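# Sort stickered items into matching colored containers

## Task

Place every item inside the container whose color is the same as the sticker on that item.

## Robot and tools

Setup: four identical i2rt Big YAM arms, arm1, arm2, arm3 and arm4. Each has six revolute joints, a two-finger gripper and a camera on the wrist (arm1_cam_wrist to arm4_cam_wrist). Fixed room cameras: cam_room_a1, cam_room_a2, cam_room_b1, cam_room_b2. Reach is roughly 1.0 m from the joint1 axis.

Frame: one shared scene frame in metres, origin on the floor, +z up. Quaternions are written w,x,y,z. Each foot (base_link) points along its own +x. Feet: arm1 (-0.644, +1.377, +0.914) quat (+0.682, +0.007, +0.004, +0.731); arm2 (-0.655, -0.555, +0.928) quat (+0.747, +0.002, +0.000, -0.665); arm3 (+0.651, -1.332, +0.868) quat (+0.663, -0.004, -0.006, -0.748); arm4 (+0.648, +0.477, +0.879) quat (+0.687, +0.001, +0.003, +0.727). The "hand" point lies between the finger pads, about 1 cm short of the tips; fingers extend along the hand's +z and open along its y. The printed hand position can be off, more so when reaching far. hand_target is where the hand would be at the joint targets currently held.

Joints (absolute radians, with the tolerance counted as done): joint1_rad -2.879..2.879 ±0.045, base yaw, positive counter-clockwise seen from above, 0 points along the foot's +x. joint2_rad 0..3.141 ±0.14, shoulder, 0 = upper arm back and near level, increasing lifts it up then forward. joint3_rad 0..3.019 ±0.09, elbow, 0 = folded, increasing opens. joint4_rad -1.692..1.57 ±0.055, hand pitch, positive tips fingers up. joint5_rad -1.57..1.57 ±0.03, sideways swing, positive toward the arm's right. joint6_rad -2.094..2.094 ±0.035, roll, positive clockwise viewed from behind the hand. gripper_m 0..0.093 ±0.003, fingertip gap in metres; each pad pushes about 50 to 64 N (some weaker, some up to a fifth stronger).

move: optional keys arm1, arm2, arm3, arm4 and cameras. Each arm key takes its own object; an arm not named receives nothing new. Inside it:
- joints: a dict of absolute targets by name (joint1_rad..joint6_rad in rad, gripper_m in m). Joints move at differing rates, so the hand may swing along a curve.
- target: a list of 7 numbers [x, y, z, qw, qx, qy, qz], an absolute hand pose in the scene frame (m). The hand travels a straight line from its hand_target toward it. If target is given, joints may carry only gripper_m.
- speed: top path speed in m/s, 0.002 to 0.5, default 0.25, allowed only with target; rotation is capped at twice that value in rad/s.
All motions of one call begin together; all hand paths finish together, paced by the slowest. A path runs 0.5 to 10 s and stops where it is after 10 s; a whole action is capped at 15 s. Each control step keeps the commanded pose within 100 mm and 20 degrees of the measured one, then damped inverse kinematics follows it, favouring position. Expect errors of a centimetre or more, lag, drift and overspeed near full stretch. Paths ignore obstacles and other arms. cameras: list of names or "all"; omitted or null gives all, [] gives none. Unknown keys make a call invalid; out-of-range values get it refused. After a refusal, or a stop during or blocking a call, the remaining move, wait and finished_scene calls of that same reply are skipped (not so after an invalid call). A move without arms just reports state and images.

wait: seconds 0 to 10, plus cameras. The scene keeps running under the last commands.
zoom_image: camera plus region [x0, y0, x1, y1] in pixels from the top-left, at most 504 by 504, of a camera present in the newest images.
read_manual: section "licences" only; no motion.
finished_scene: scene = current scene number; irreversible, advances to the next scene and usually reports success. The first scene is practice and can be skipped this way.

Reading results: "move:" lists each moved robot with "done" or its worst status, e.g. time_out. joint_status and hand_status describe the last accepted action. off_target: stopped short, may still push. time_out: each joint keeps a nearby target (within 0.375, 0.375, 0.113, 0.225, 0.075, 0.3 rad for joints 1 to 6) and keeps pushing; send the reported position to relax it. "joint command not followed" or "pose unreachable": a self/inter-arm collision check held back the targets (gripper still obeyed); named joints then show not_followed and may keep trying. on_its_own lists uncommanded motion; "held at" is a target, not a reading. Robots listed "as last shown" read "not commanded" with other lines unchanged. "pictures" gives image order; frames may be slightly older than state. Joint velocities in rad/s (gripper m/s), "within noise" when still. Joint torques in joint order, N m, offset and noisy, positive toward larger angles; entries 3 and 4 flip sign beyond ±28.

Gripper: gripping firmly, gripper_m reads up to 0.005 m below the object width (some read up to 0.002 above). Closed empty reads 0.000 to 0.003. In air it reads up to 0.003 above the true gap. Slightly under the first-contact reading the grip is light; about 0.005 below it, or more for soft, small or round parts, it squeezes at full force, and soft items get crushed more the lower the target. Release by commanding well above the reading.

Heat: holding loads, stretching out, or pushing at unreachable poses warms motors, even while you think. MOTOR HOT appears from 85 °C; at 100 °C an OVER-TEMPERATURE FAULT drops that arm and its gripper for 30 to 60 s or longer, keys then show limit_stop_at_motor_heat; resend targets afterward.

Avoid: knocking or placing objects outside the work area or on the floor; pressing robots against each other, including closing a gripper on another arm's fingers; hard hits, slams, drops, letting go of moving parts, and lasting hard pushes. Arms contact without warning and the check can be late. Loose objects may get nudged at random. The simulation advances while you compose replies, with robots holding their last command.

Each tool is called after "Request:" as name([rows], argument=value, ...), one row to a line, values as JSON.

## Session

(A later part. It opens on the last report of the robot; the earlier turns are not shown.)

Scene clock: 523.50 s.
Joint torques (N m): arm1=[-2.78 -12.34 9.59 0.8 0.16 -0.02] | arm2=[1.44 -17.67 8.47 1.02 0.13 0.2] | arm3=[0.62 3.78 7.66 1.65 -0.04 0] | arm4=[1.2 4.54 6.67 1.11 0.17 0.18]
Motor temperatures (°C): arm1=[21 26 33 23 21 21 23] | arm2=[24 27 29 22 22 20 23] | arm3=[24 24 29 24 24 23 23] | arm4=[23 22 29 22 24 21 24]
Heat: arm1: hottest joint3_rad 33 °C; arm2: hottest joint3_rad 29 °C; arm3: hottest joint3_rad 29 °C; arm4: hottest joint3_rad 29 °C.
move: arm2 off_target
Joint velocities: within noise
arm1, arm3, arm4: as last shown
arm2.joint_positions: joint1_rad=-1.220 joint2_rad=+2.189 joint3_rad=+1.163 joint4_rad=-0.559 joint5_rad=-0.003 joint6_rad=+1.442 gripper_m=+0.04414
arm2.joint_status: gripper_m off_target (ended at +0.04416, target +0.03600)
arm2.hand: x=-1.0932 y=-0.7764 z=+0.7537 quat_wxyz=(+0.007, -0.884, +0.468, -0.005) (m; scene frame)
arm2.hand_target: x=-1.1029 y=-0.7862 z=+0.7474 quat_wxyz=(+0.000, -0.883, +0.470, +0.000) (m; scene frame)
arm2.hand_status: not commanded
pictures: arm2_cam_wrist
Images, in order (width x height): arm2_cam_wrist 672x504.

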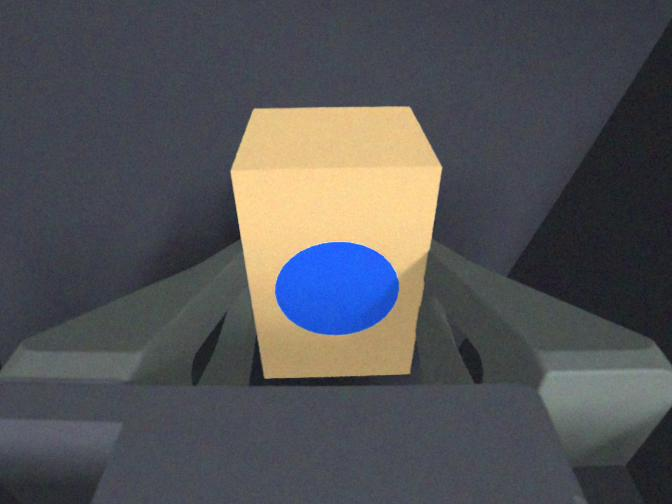

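Request:
move(arm2={"target": [-1.1034, -0.7864, 0.93, 0, 0.8827, -0.470, 0], "speed": 0.15}, arm3={"joints": {"joint2_rad": 0.4, "joint3_rad": 0.8, "joint4_rad": -0.6}}, arm4={"joints": {"joint2_rad": 0.4, "joint3_rad": 0.8, "joint4_rad": -0.6}}, cameras=["arm2_cam_wrist","arm3_cam_wrist","arm4_cam_wrist"])

Scene clock: 534.73 s.
Joint torques (N m): arm1=[-2.61 -12.16 9.47 0.95 0.13 -0.01] | arm2=[1.55 -18.55 11.92 0.08 0.13 0.2] | arm3=[0.62 0.85 10.02 2.48 -0.03 0] | arm4=[0.97 0.91 9.95 2.06 0.19 0.18]
Motor temperatures (°C): arm1=[21 26 33 23 21 21 23] | arm2=[24 26 30 22 22 20 23] | arm3=[24 24 29 24 24 23 23] | arm4=[23 22 29 22 24 21 24]
Heat: arm1: hottest joint3_rad 33 °C; arm2: hottest joint3_rad 30 °C; arm3: hottest joint3_rad 29 °C; arm4: hottest joint3_rad 29 °C.
move: arm2 off_target; arm3 done; arm4 done
Joint velocities: within noise
arm1: as last shown
arm2.joint_positions: joint1_rad=-1.220 joint2_rad=+1.860 joint3_rad=+1.187 joint4_rad=-0.926 joint5_rad=-0.003 joint6_rad=+1.442 gripper_m=+0.04414
arm2.joint_status: not commanded
arm2.hand: x=-1.0895 y=-0.7748 z=+0.9168 quat_wxyz=(+0.013, -0.884, +0.468, -0.009) (m; scene frame)
arm2.hand_target: x=-1.1029 y=-0.7862 z=+0.9303 quat_wxyz=(+0.000, -0.883, +0.470, +0.000) (m; scene frame)
arm2.hand_status: off_target (0.022 m and 1.8 deg from the pose sent, 0.177 m and 1.0 deg at the start)
arm3.joint_positions: joint1_rad=-1.590 joint2_rad=+0.406 joint3_rad=+0.792 joint4_rad=-0.616 joint5_rad=+0.001 joint6_rad=-0.005 gripper_m=+0.09401
arm3.joint_status: all done
arm3.hand: x=+0.3595 y=-1.2842 z=+1.2970 quat_wxyz=(+0.040, -0.782, +0.057, +0.619) (m; scene frame)
arm3.hand_target: x=+0.3614 y=-1.2814 z=+1.3070 quat_wxyz=(+0.042, -0.773, +0.062, +0.630) (m; scene frame)
arm3.hand_status: not commanded
arm4.joint_positions: joint1_rad=+1.596 joint2_rad=+0.410 joint3_rad=+0.790 joint4_rad=-0.618 joint5_rad=-0.002 joint6_rad=-0.012 gripper_m=+0.09402
arm4.joint_status: all done
arm4.hand: x=+0.3557 y=+0.4549 z=+1.3082 quat_wxyz=(+0.024, +0.784, +0.036, -0.620) (m; scene frame)
arm4.hand_target: x=+0.3587 y=+0.4542 z=+1.3211 quat_wxyz=(+0.029, +0.772, +0.032, -0.634) (m; scene frame)
arm4.hand_status: not commanded
pictures: arm2_cam_wrist, arm3_cam_wrist, arm4_cam_wrist
Images, in order (width x height): arm2_cam_wrist 672x504, arm3_cam_wrist 672x504, arm4_cam_wrist 672x504.

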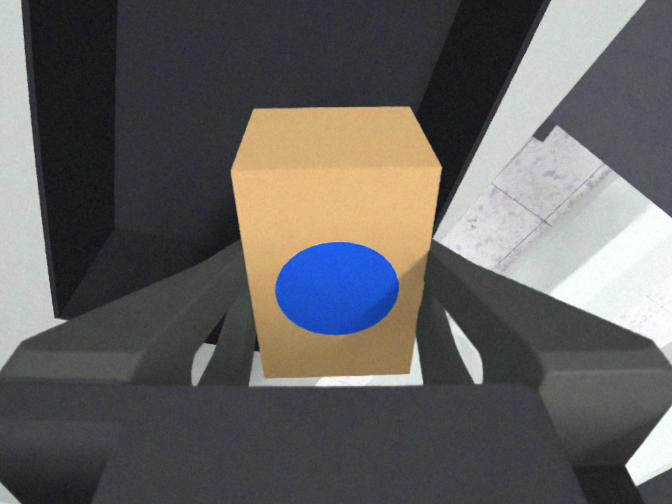

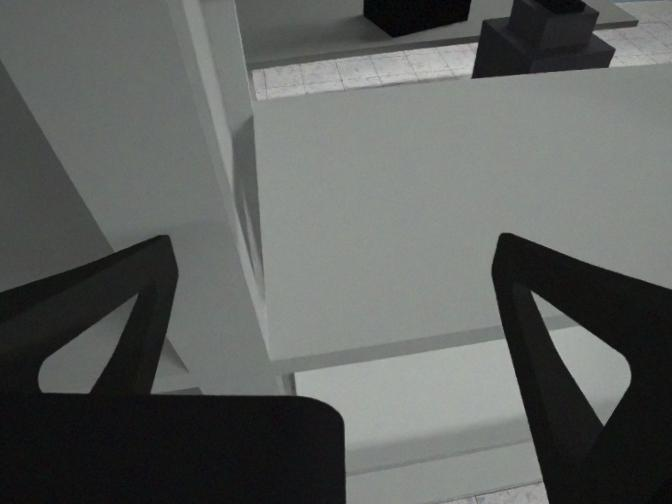

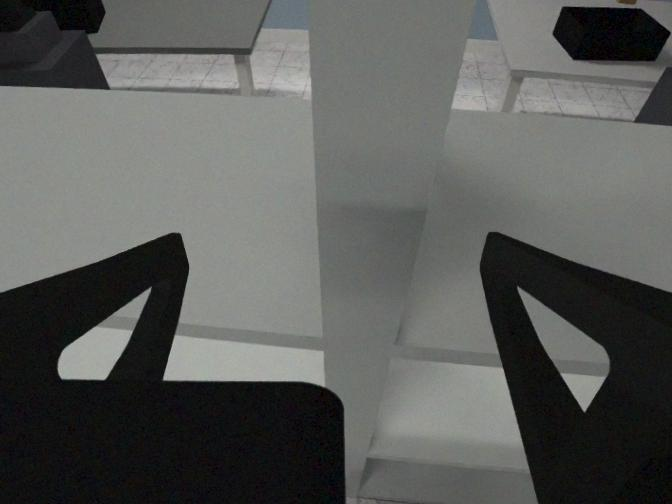

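Request:
move(arm1={"joints": {"joint1_rad": 0.5, "joint2_rad": 0.836, "joint3_rad": 0.88, "joint4_rad": -1.01, "joint5_rad": 0, "joint6_rad": 0}}, cameras=[])

Request:
move(arm1={"joints": {"joint1_rad": -2.247, "joint2_rad": 0.836, "joint3_rad": 0.88, "joint4_rad": -1.01, "joint5_rad": 0, "joint6_rad": 0}})

Scene clock: 564.60 s.
Joint torques (N m): arm1=[-1.96 -1.61 12.33 0.95 -0.07 -0.01] | arm2=[1.49 -18.61 11.9 0.08 0.13 0.2] | arm3=[0.62 0.73 10.02 2.45 -0.04 0.01] | arm4=[1.55 0.15 9.95 2.17 0.18 0.15]
Motor temperatures (°C): arm1=[21 26 34 23 21 21 23] | arm2=[23 27 31 22 22 20 24] | arm3=[24 24 30 24 24 23 23] | arm4=[23 22 32 22 24 21 24]
Heat: arm1: hottest joint3_rad 34 °C; arm2: hottest joint3_rad 31 °C; arm3: hottest joint3_rad 30 °C; arm4: hottest joint3_rad 32 °C.
move: arm1 done
Joint velocities: within noise
arm1.joint_positions: joint1_rad=+0.504 joint2_rad=+0.838 joint3_rad=+0.872 joint4_rad=-1.001 joint5_rad=+0.002 joint6_rad=+0.007 gripper_m=+0.05285
arm1.joint_status: all done
arm1.hand: x=-0.8232 y=+1.6630 z=+1.1857 quat_wxyz=(-0.140, +0.834, -0.461, -0.268) (m; scene frame)
arm1.hand_target: x=-0.8220 y=+1.6631 z=+1.1893 quat_wxyz=(-0.141, +0.835, -0.459, -0.268) (m; scene frame)
arm1.hand_status: not commanded
arm2, arm3, arm4: as last shown
arm2.hand: x=-1.0894 y=-0.7748 z=+0.9168 quat_wxyz=(+0.013, -0.883, +0.468, -0.010) (m; scene frame)
pictures: none
No camera images: "cameras" was empty.

Scene clock: 566.87 s.
Joint torques (N m): arm1=[-2.02 -1.67 12.23 1.11 -0.03 0.02] | arm2=[1.49 -18.55 11.89 0.05 0.13 0.19] | arm3=[0.56 0.85 10.04 2.48 -0.04 -0.01] | arm4=[1.32 0.56 10.11 2.11 0.18 0.15]
Motor temperatures (°C): arm1=[21 26 34 23 21 21 23] | arm2=[23 27 31 22 22 20 24] | arm3=[24 24 30 24 24 23 23] | arm4=[23 22 32 22 24 21 24]
Heat: arm1: hottest joint3_rad 34 °C; arm2: hottest joint3_rad 31 °C; arm3: hottest joint3_rad 30 °C; arm4: hottest joint3_rad 32 °C.
move: arm1 done
Joint velocities: within noise
arm1.joint_positions: joint1_rad=-2.243 joint2_rad=+0.838 joint3_rad=+0.872 joint4_rad=-1.001 joint5_rad=+0.002 joint6_rad=+0.006 gripper_m=+0.05282
arm1.joint_status: all done
arm1.hand: x=-0.3598 y=+1.1829 z=+1.1772 quat_wxyz=(-0.277, -0.286, -0.913, +0.089) (m; scene frame)
arm1.hand_target: x=-0.3608 y=+1.1823 z=+1.1807 quat_wxyz=(-0.277, -0.285, -0.913, +0.090) (m; scene frame)
arm1.hand_status: not commanded
arm2, arm3, arm4: as last shown
pictures: arm1_cam_wrist, arm2_cam_wrist, arm3_cam_wrist, arm4_cam_wrist, cam_room_a1, cam_room_a2, cam_room_b1, cam_room_b2
Images, in order (width x height): arm1_cam_wrist 672x504, arm2_cam_wrist 672x504, arm3_cam_wrist 672x504, arm4_cam_wrist 672x504, cam_room_a1 672x504, cam_room_a2 672x504, cam_room_b1 672x504, cam_room_b2 672x504.

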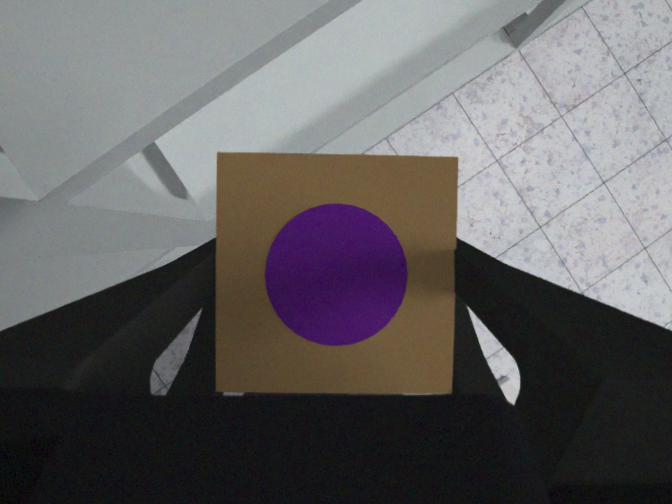

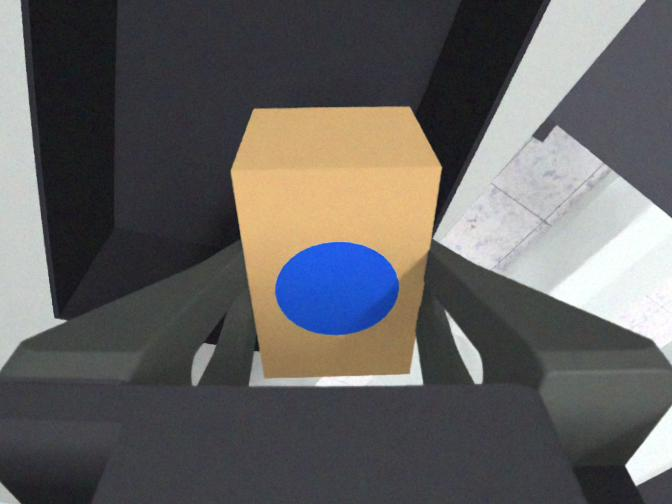

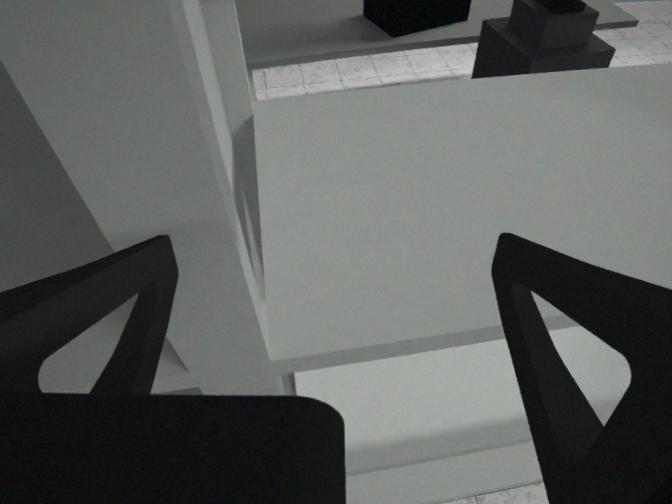

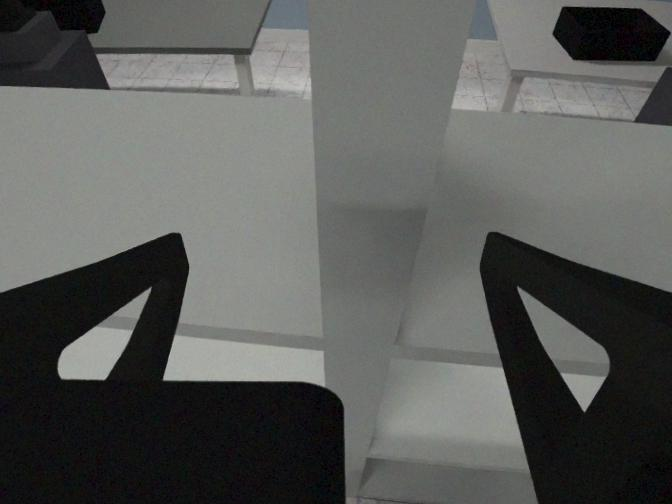

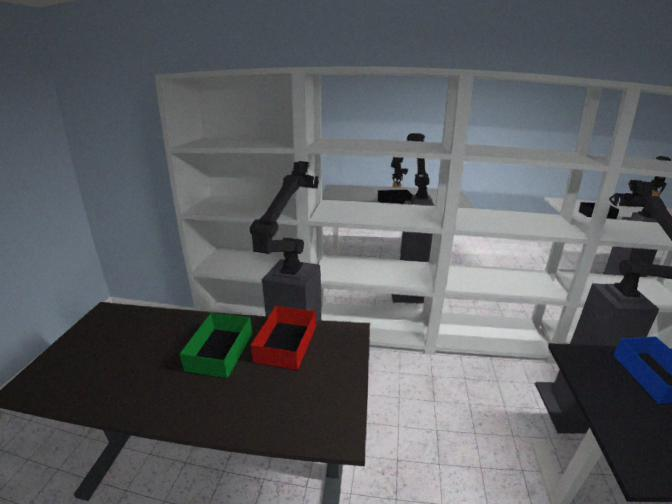

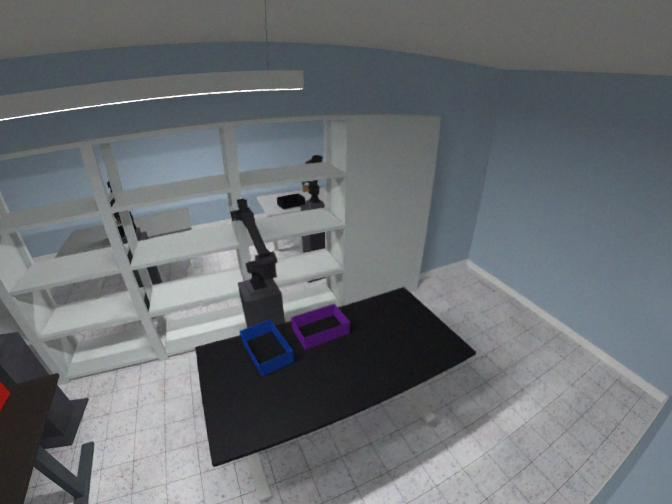

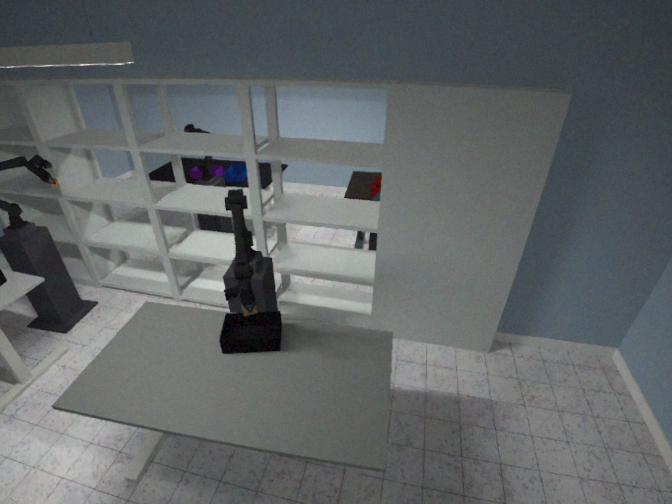

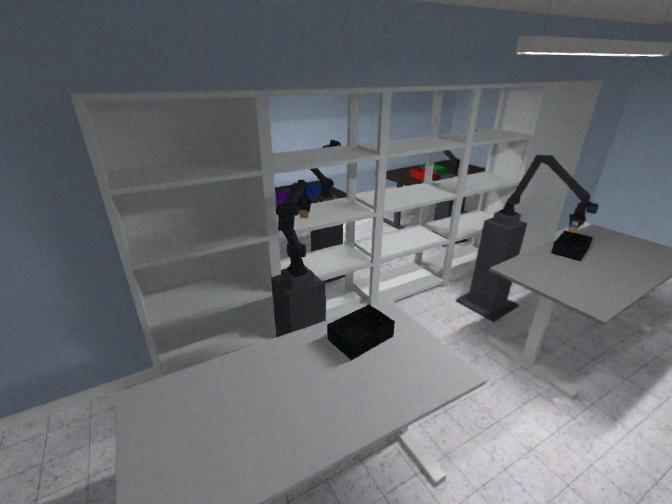

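Request:
zoom_image(camera="arm1_cam_wrist", region=[0, 0, 400, 300])

Scaled by 1.260.

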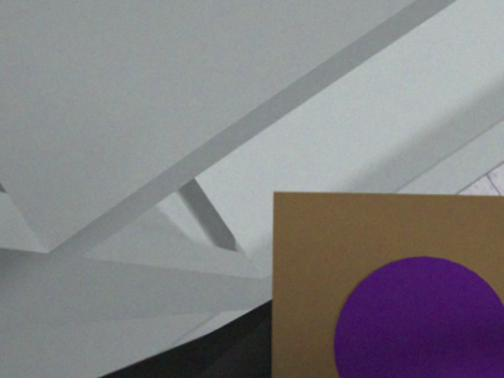

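Request:
move(arm1={"target": [0.0, 0.93, 1.11, 0.2777, 0.2859, 0.9130, -0.0870], "speed": 0.25})

Scene clock: 582.63 s.
Joint torques (N m): arm1=[-2.2 -19.43 17.35 1.01 -0.06 -0.02] | arm2=[1.49 -18.67 11.95 0.09 0.13 0.19] | arm3=[0.73 0.73 9.99 2.44 -0.03 0] | arm4=[0.97 0.44 9.81 2.1 0.17 0.14]
Motor temperatures (°C): arm1=[21 26 34 23 21 21 23] | arm2=[23 27 32 22 22 20 24] | arm3=[24 24 31 24 24 23 23] | arm4=[22 22 33 22 24 21 24]
Heat: arm1: hottest joint3_rad 34 °C; arm2: hottest joint3_rad 32 °C; arm3: hottest joint3_rad 31 °C; arm4: hottest joint3_rad 33 °C.
move: arm1 off_target
Joint velocities: within noise
arm1.joint_positions: joint1_rad=-2.243 joint2_rad=+2.055 joint3_rad=+1.915 joint4_rad=-0.889 joint5_rad=-0.005 joint6_rad=+0.006 gripper_m=+0.05282
arm1.joint_status: not commanded
arm1.hand: x=-0.0126 y=+0.9441 z=+1.0732 quat_wxyz=(-0.249, -0.288, -0.921, +0.077) (m; scene frame)
arm1.hand_target: x=-0.0022 y=+0.9315 z=+1.1103 quat_wxyz=(-0.278, -0.286, -0.913, +0.087) (m; scene frame)
arm1.hand_status: off_target (0.041 m and 3.6 deg from the pose sent, 0.445 m and 0.3 deg at the start)
arm2, arm3, arm4: as last shown
pictures: arm1_cam_wrist, arm2_cam_wrist, arm3_cam_wrist, arm4_cam_wrist, cam_room_a1, cam_room_a2, cam_room_b1, cam_room_b2
Images, in order (width x height): arm1_cam_wrist 672x504, arm2_cam_wrist 672x504, arm3_cam_wrist 672x504, arm4_cam_wrist 672x504, cam_room_a1 672x504, cam_room_a2 672x504, cam_room_b1 672x504, cam_room_b2 672x504.

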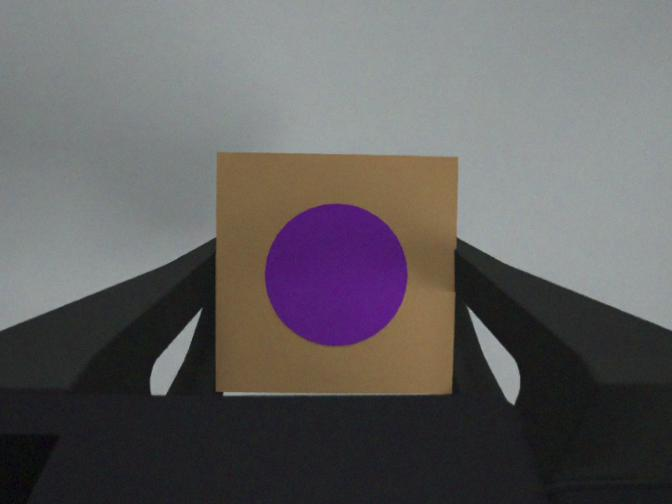

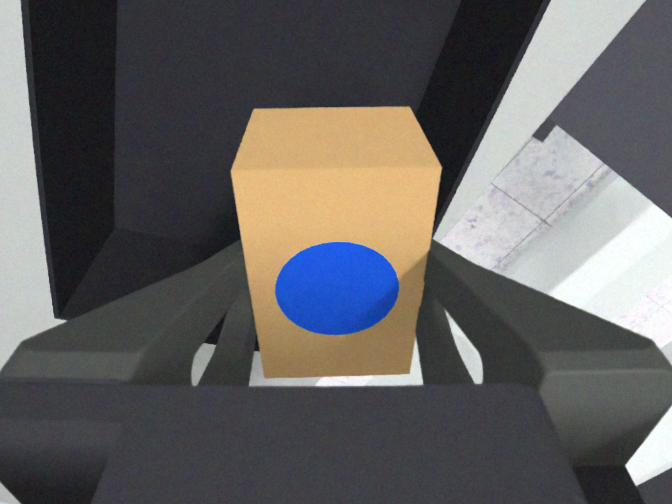

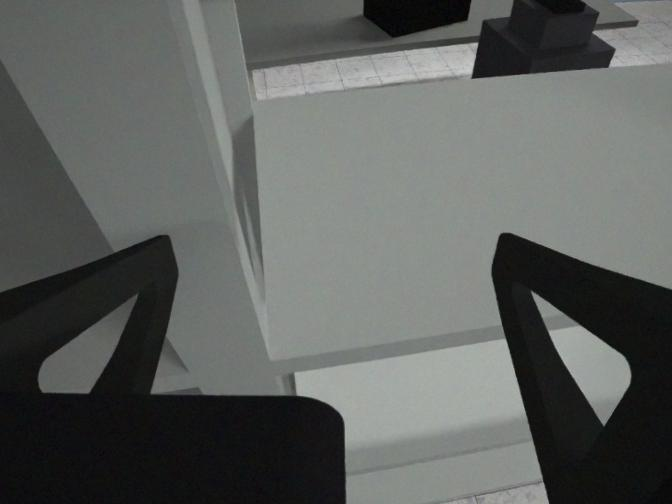

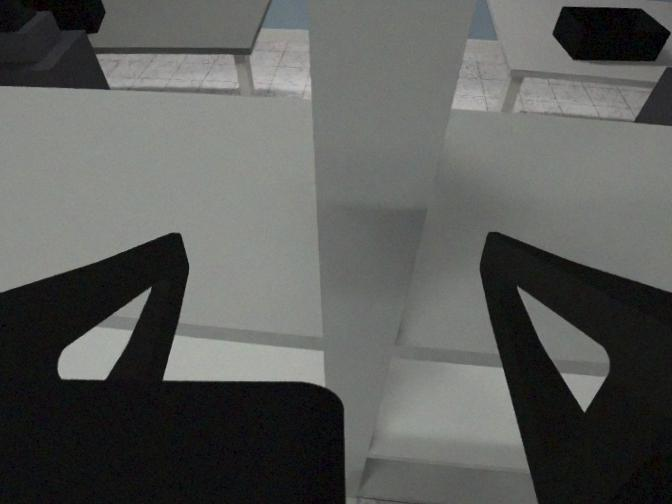

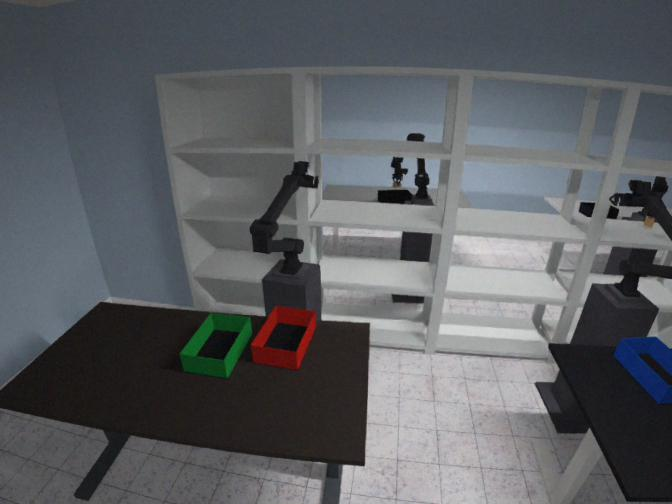

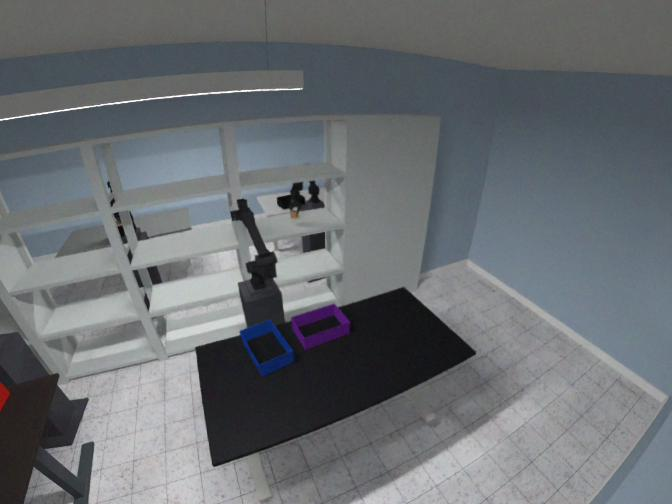

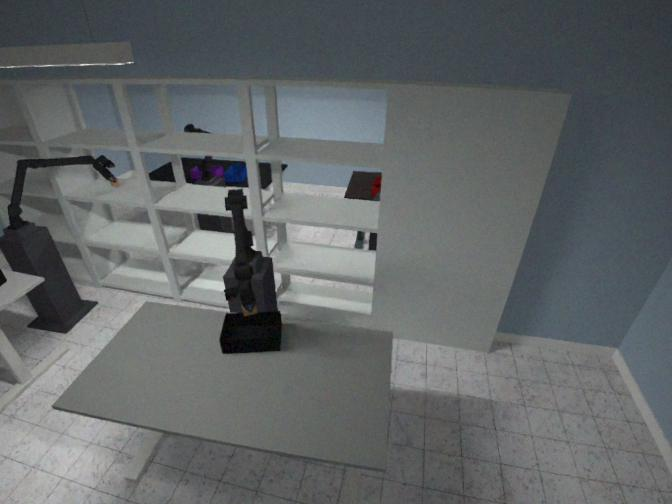

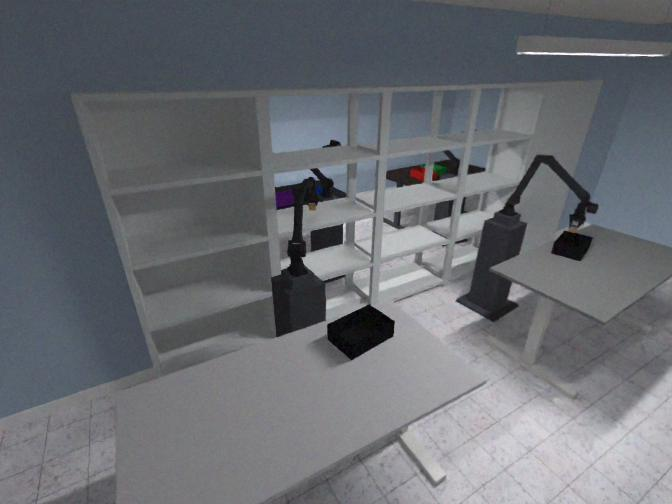

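Request:
zoom_image(camera="cam_room_a2", region=[260, 160, 350, 240])

Request:
zoom_image(camera="cam_room_b2", region=[270, 160, 350, 230])

Scaled by 5.600.

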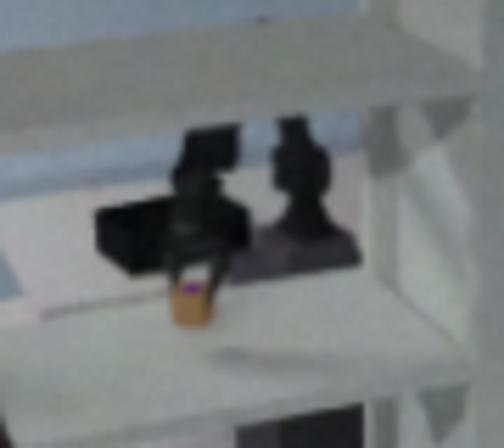

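Scaled by 6.300.

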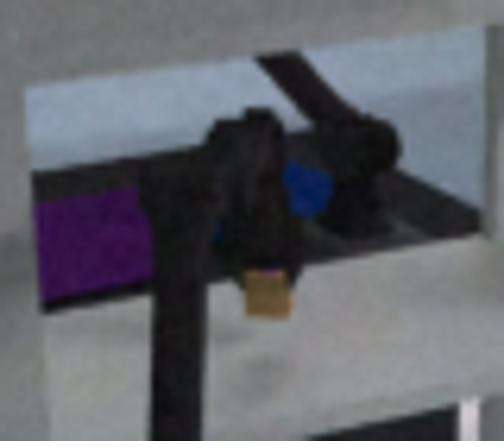

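Request:
move(arm1={"target": [0.0, 0.925, 1.09, 0.2777, 0.2859, 0.9130, -0.0870], "speed": 0.05}, cameras=["arm1_cam_wrist", "cam_room_a2", "cam_room_b2"])

Request:
zoom_image(camera="cam_room_b2", region=[270, 160, 350, 230])

Request:
zoom_image(camera="cam_room_a2", region=[260, 160, 350, 240])

Scene clock: 600.13 s.
Joint torques (N m): arm1=[-2.49 -18.43 15.94 2.13 0 -0.08] | arm2=[1.38 -18.55 11.93 0.06 0.13 0.2] | arm3=[0.67 0.79 10.04 2.47 -0.04 -0.01] | arm4=[1.14 0.62 9.91 2.09 0.16 0.16]
Motor temperatures (°C): arm1=[21 27 36 23 21 21 23] | arm2=[23 27 32 22 22 20 24] | arm3=[24 24 31 24 24 23 23] | arm4=[22 22 34 22 24 21 24]
Heat: arm1: hottest joint3_rad 36 °C; arm2: hottest joint3_rad 32 °C; arm3: hottest joint3_rad 31 °C; arm4: hottest joint3_rad 34 °C.
move: arm1 off_target
Joint velocities: within noise
arm1.joint_positions: joint1_rad=-2.244 joint2_rad=+2.057 joint3_rad=+1.915 joint4_rad=-0.880 joint5_rad=-0.008 joint6_rad=+0.004 gripper_m=+0.05282
arm1.joint_status: not commanded
arm1.hand: x=-0.0111 y=+0.9430 z=+1.0725 quat_wxyz=(-0.252, -0.287, -0.921, +0.077) (m; scene frame)
arm1.hand_target: x=-0.0015 y=+0.9259 z=+1.0905 quat_wxyz=(-0.278, -0.286, -0.913, +0.087) (m; scene frame)
arm1.hand_status: off_target (0.027 m and 3.3 deg from the pose sent, 0.028 m and 3.6 deg at the start)
arm2, arm3, arm4: as last shown
pictures: arm1_cam_wrist, cam_room_a2, cam_room_b2
Images, in order (width x height): arm1_cam_wrist 672x504, cam_room_a2 672x504, cam_room_b2 672x504.

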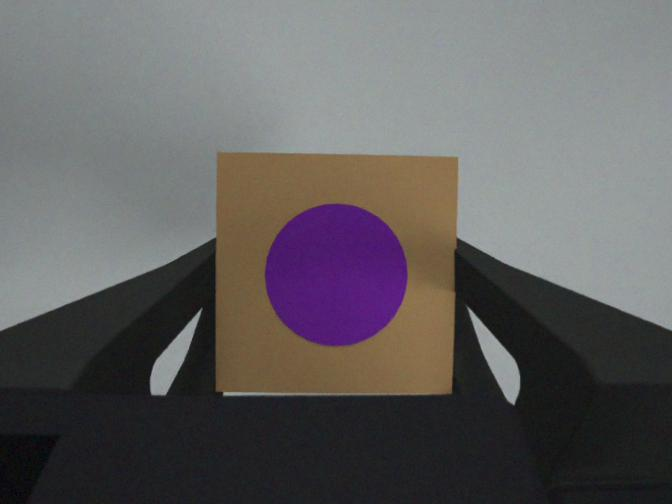

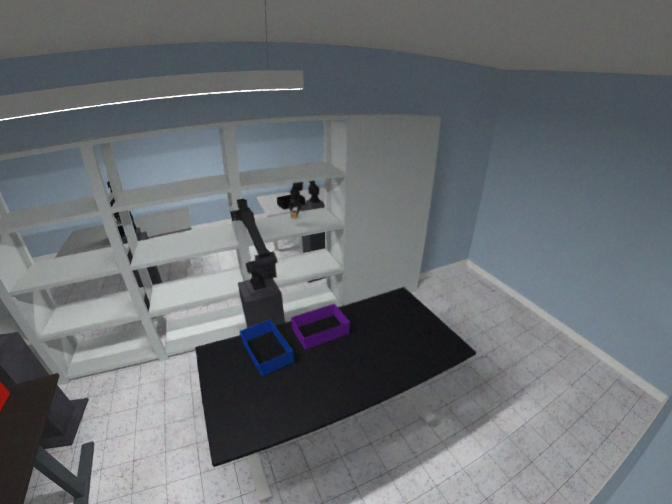

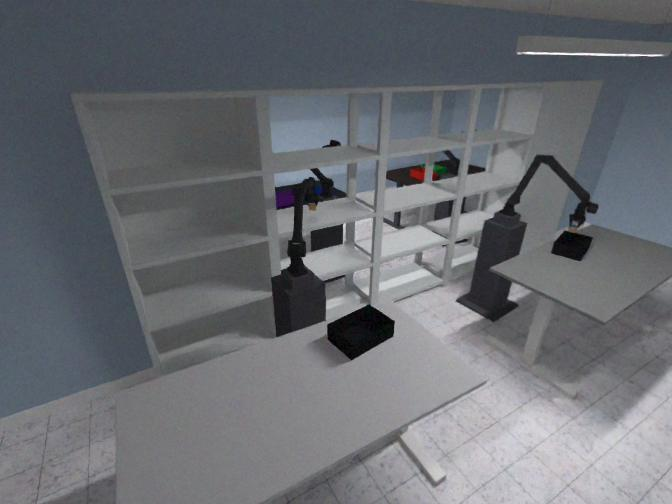

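Scaled by 6.300.

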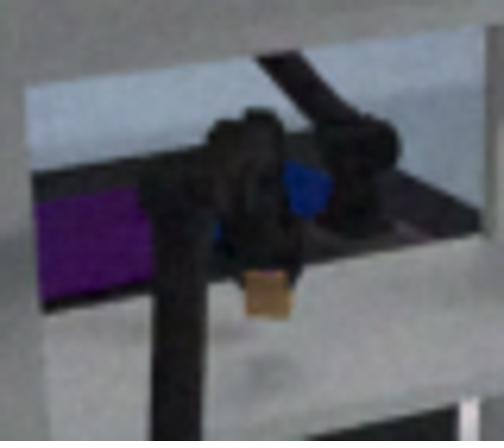

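Scaled by 5.600.

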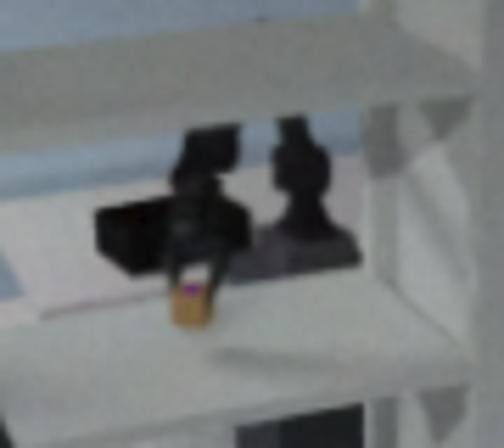

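Request:
move(arm1={"target": [0.0, 0.925, 1.065, 0.2777, 0.2859, 0.9130, -0.0870], "speed": 0.05}, cameras=["arm1_cam_wrist", "cam_room_a2", "cam_room_b2"])

Request:
zoom_image(camera="cam_room_b2", region=[270, 160, 350, 230])

Scene clock: 605.53 s.
Joint torques (N m): arm1=[-3.08 -19.08 11.93 2 -0.01 -0.05] | arm2=[1.38 -18.67 11.95 0.08 0.13 0.2] | arm3=[0.62 0.85 10.03 2.44 -0.03 0] | arm4=[1.14 0.62 10.02 2.17 0.18 0.15]
Motor temperatures (°C): arm1=[21 27 36 23 21 21 23] | arm2=[23 27 32 22 22 20 24] | arm3=[24 24 31 24 24 23 23] | arm4=[22 22 34 22 24 21 24]
Heat: arm1: hottest joint3_rad 36 °C; arm2: hottest joint3_rad 32 °C; arm3: hottest joint3_rad 31 °C; arm4: hottest joint3_rad 34 °C.
move: arm1 off_target
Joint velocities: within noise
arm1.joint_positions: joint1_rad=-2.244 joint2_rad=+2.076 joint3_rad=+1.915 joint4_rad=-0.825 joint5_rad=-0.008 joint6_rad=+0.004 gripper_m=+0.05282
arm1.joint_status: not commanded
arm1.hand: x=-0.0012 y=+0.9360 z=+1.0651 quat_wxyz=(-0.269, -0.285, -0.916, +0.082) (m; scene frame)
arm1.hand_target: x=-0.0004 y=+0.9251 z=+1.0650 quat_wxyz=(-0.277, -0.286, -0.913, +0.087) (m; scene frame)
arm1.hand_status: off_target (0.011 m and 1.2 deg from the pose sent, 0.022 m and 3.3 deg at the start)
arm2, arm3, arm4: as last shown
pictures: arm1_cam_wrist, cam_room_a2, cam_room_b2
Images, in order (width x height): arm1_cam_wrist 672x504, cam_room_a2 672x504, cam_room_b2 672x504.

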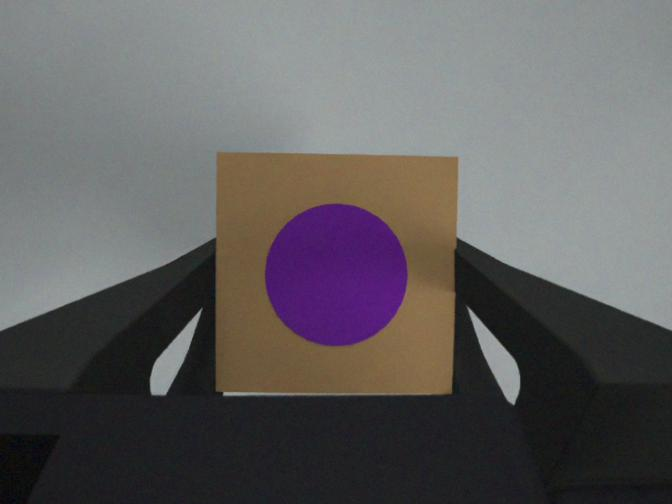

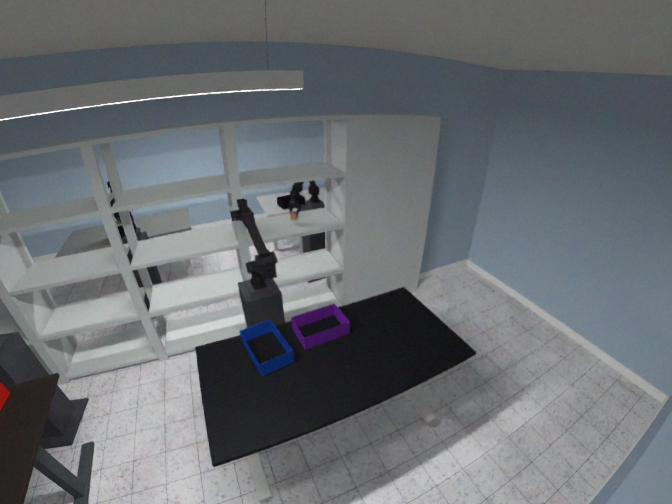

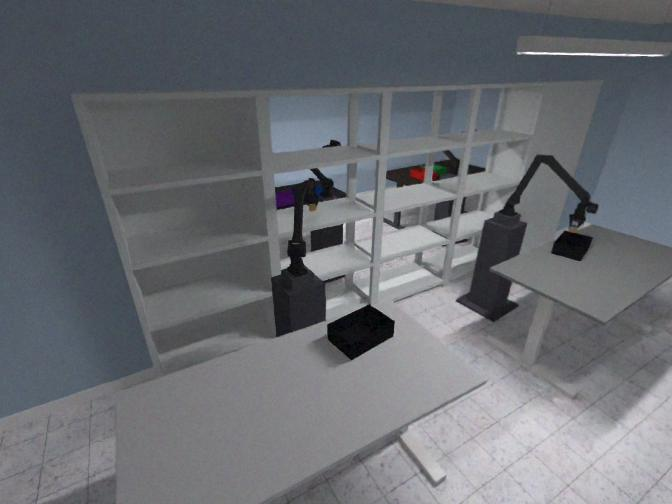

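Scaled by 6.300.

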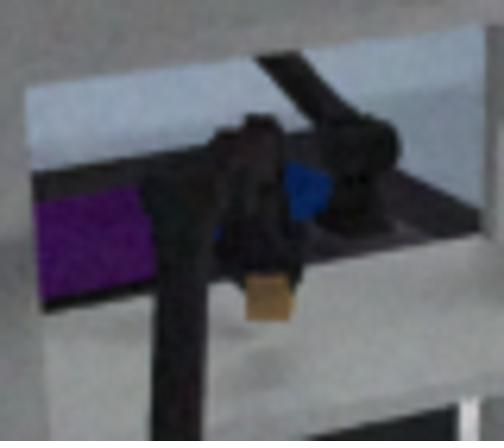

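Request:
move(arm1={"target": [0.0, 0.925, 1.045, 0.2777, 0.2859, 0.9130, -0.0870], "speed": 0.05}, cameras=["arm1_cam_wrist", "cam_room_a2", "cam_room_b2"])

Request:
zoom_image(camera="cam_room_b2", region=[270, 160, 350, 230])

Request:
zoom_image(camera="cam_room_a2", region=[260, 160, 350, 240])

Scene clock: 612.13 s.
Joint torques (N m): arm1=[-3.6 -18.73 11.69 2.21 -0.07 -0.03] | arm2=[1.32 -18.49 11.9 0.06 0.13 0.2] | arm3=[0.56 0.62 10.07 2.47 -0.04 -0.01] | arm4=[0.85 1.03 9.91 2.14 0.19 0.16]
Motor temperatures (°C): arm1=[21 27 36 23 21 21 23] | arm2=[23 27 32 22 22 20 25] | arm3=[24 24 31 24 24 23 23] | arm4=[22 22 35 22 24 21 24]
Heat: arm1: hottest joint3_rad 36 °C; arm2: hottest joint3_rad 32 °C; arm3: hottest joint3_rad 31 °C; arm4: hottest joint3_rad 35 °C.
move: arm1 off_target
Joint velocities: within noise
arm1.joint_positions: joint1_rad=-2.244 joint2_rad=+2.089 joint3_rad=+1.883 joint4_rad=-0.779 joint5_rad=-0.008 joint6_rad=+0.004 gripper_m=+0.05282
arm1.joint_status: not commanded
arm1.hand: x=-0.0007 y=+0.9355 z=+1.0457 quat_wxyz=(-0.269, -0.285, -0.916, +0.083) (m; scene frame)
arm1.hand_target: x=-0.0003 y=+0.9251 z=+1.0451 quat_wxyz=(-0.278, -0.286, -0.913, +0.087) (m; scene frame)
arm1.hand_status: off_target (0.011 m and 1.1 deg from the pose sent, 0.023 m and 1.2 deg at the start)
arm2, arm3, arm4: as last shown
pictures: arm1_cam_wrist, cam_room_a2, cam_room_b2
Images, in order (width x height): arm1_cam_wrist 672x504, cam_room_a2 672x504, cam_room_b2 672x504.

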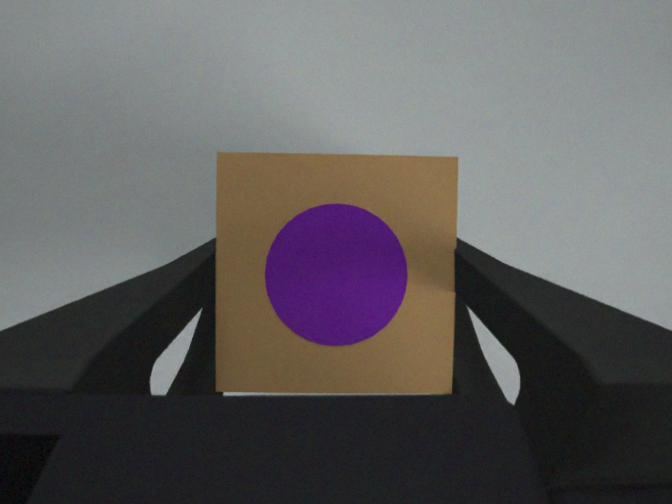

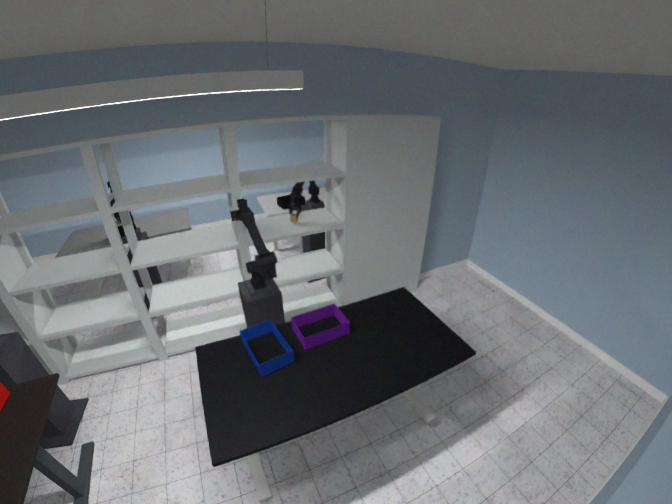

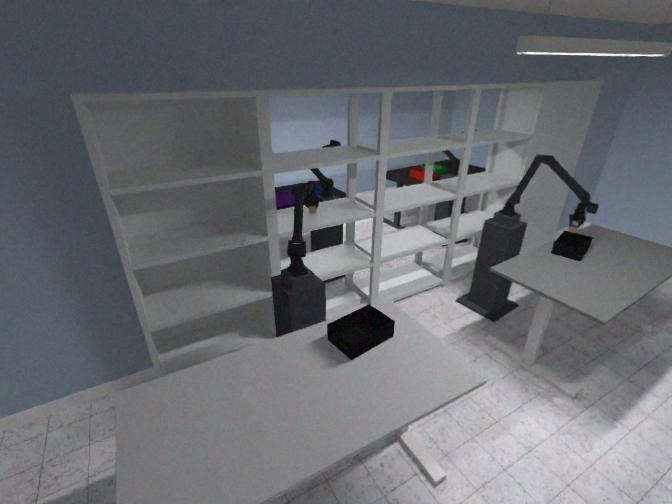

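Scaled by 6.300.

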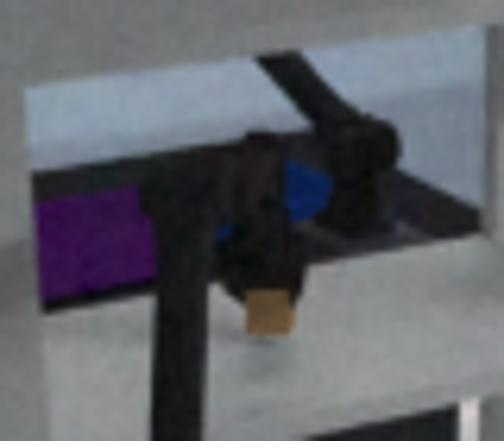

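Scaled by 5.600.

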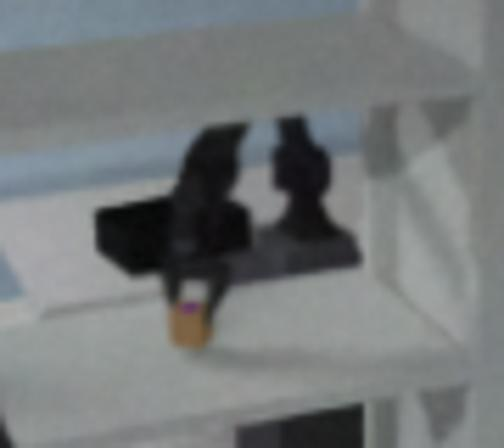

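Request:
move(arm1={"target": [0.0, 0.925, 1.03, 0.2777, 0.2859, 0.9130, -0.0870], "speed": 0.04}, cameras=["arm1_cam_wrist", "cam_room_a2", "cam_room_b2"])

Request:
zoom_image(camera="cam_room_b2", region=[270, 160, 350, 230])

Request:
zoom_image(camera="cam_room_a2", region=[260, 160, 350, 240])

Scene clock: 617.77 s.
Joint torques (N m): arm1=[-2.73 -19.08 11.56 2.11 -0.06 -0.06] | arm2=[1.55 -18.67 11.93 0.06 0.13 0.18] | arm3=[0.5 0.79 10.04 2.5 -0.03 0] | arm4=[1.14 0.26 9.96 2.07 0.16 0.13]
Motor temperatures (°C): arm1=[21 27 37 23 21 21 23] | arm2=[23 27 32 22 22 20 25] | arm3=[24 24 31 24 24 23 23] | arm4=[22 22 35 22 24 21 24]
Heat: arm1: hottest joint3_rad 37 °C; arm2: hottest joint3_rad 32 °C; arm3: hottest joint3_rad 31 °C; arm4: hottest joint3_rad 35 °C.
move: arm1 off_target
Joint velocities: within noise
arm1.joint_positions: joint1_rad=-2.244 joint2_rad=+2.098 joint3_rad=+1.861 joint4_rad=-0.746 joint5_rad=-0.008 joint6_rad=+0.004 gripper_m=+0.05282
arm1.joint_status: not commanded
arm1.hand: x=-0.0005 y=+0.9353 z=+1.0323 quat_wxyz=(-0.270, -0.285, -0.916, +0.083) (m; scene frame)
arm1.hand_target: x=-0.0003 y=+0.9251 z=+1.0301 quat_wxyz=(-0.278, -0.286, -0.913, +0.087) (m; scene frame)
arm1.hand_status: off_target (0.011 m and 1.0 deg from the pose sent, 0.019 m and 1.1 deg at the start)
arm2, arm3, arm4: as last shown
pictures: arm1_cam_wrist, cam_room_a2, cam_room_b2
Images, in order (width x height): arm1_cam_wrist 672x504, cam_room_a2 672x504, cam_room_b2 672x504.

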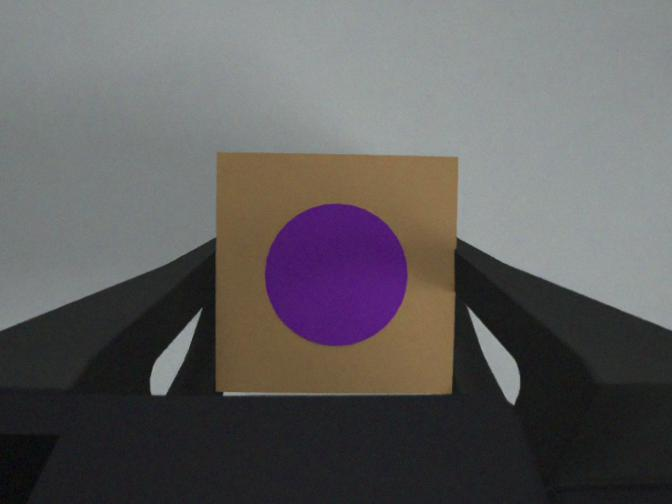

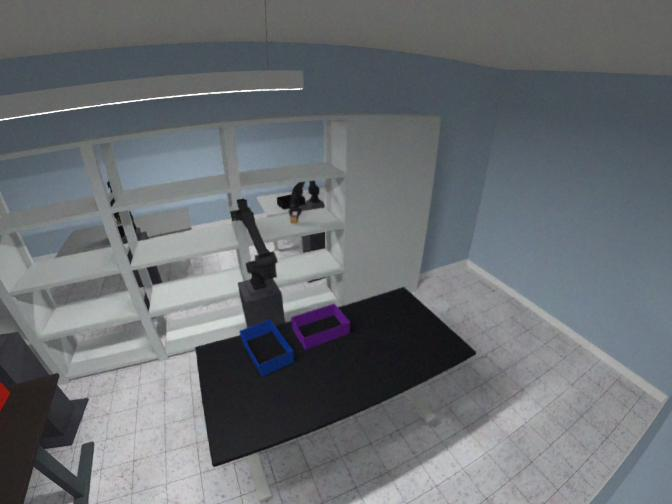

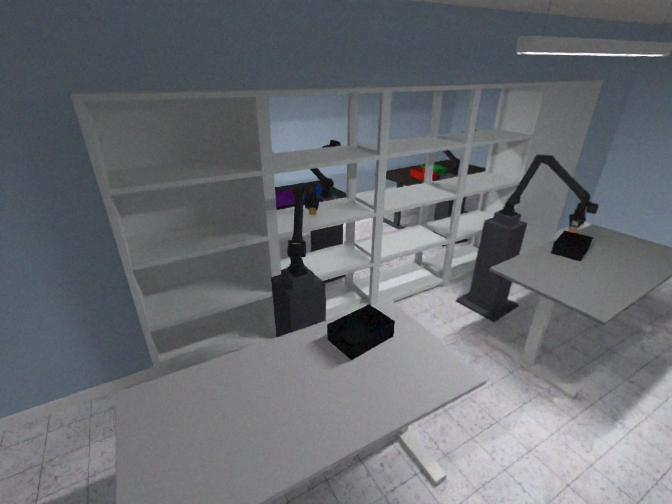

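Scaled by 6.300.

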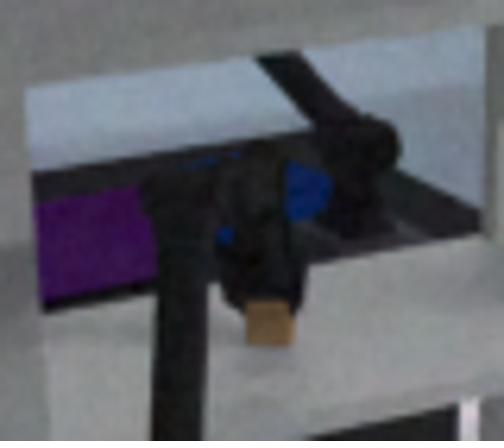

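Scaled by 5.600.

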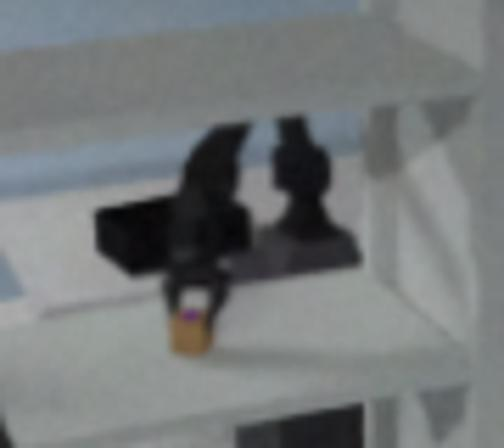

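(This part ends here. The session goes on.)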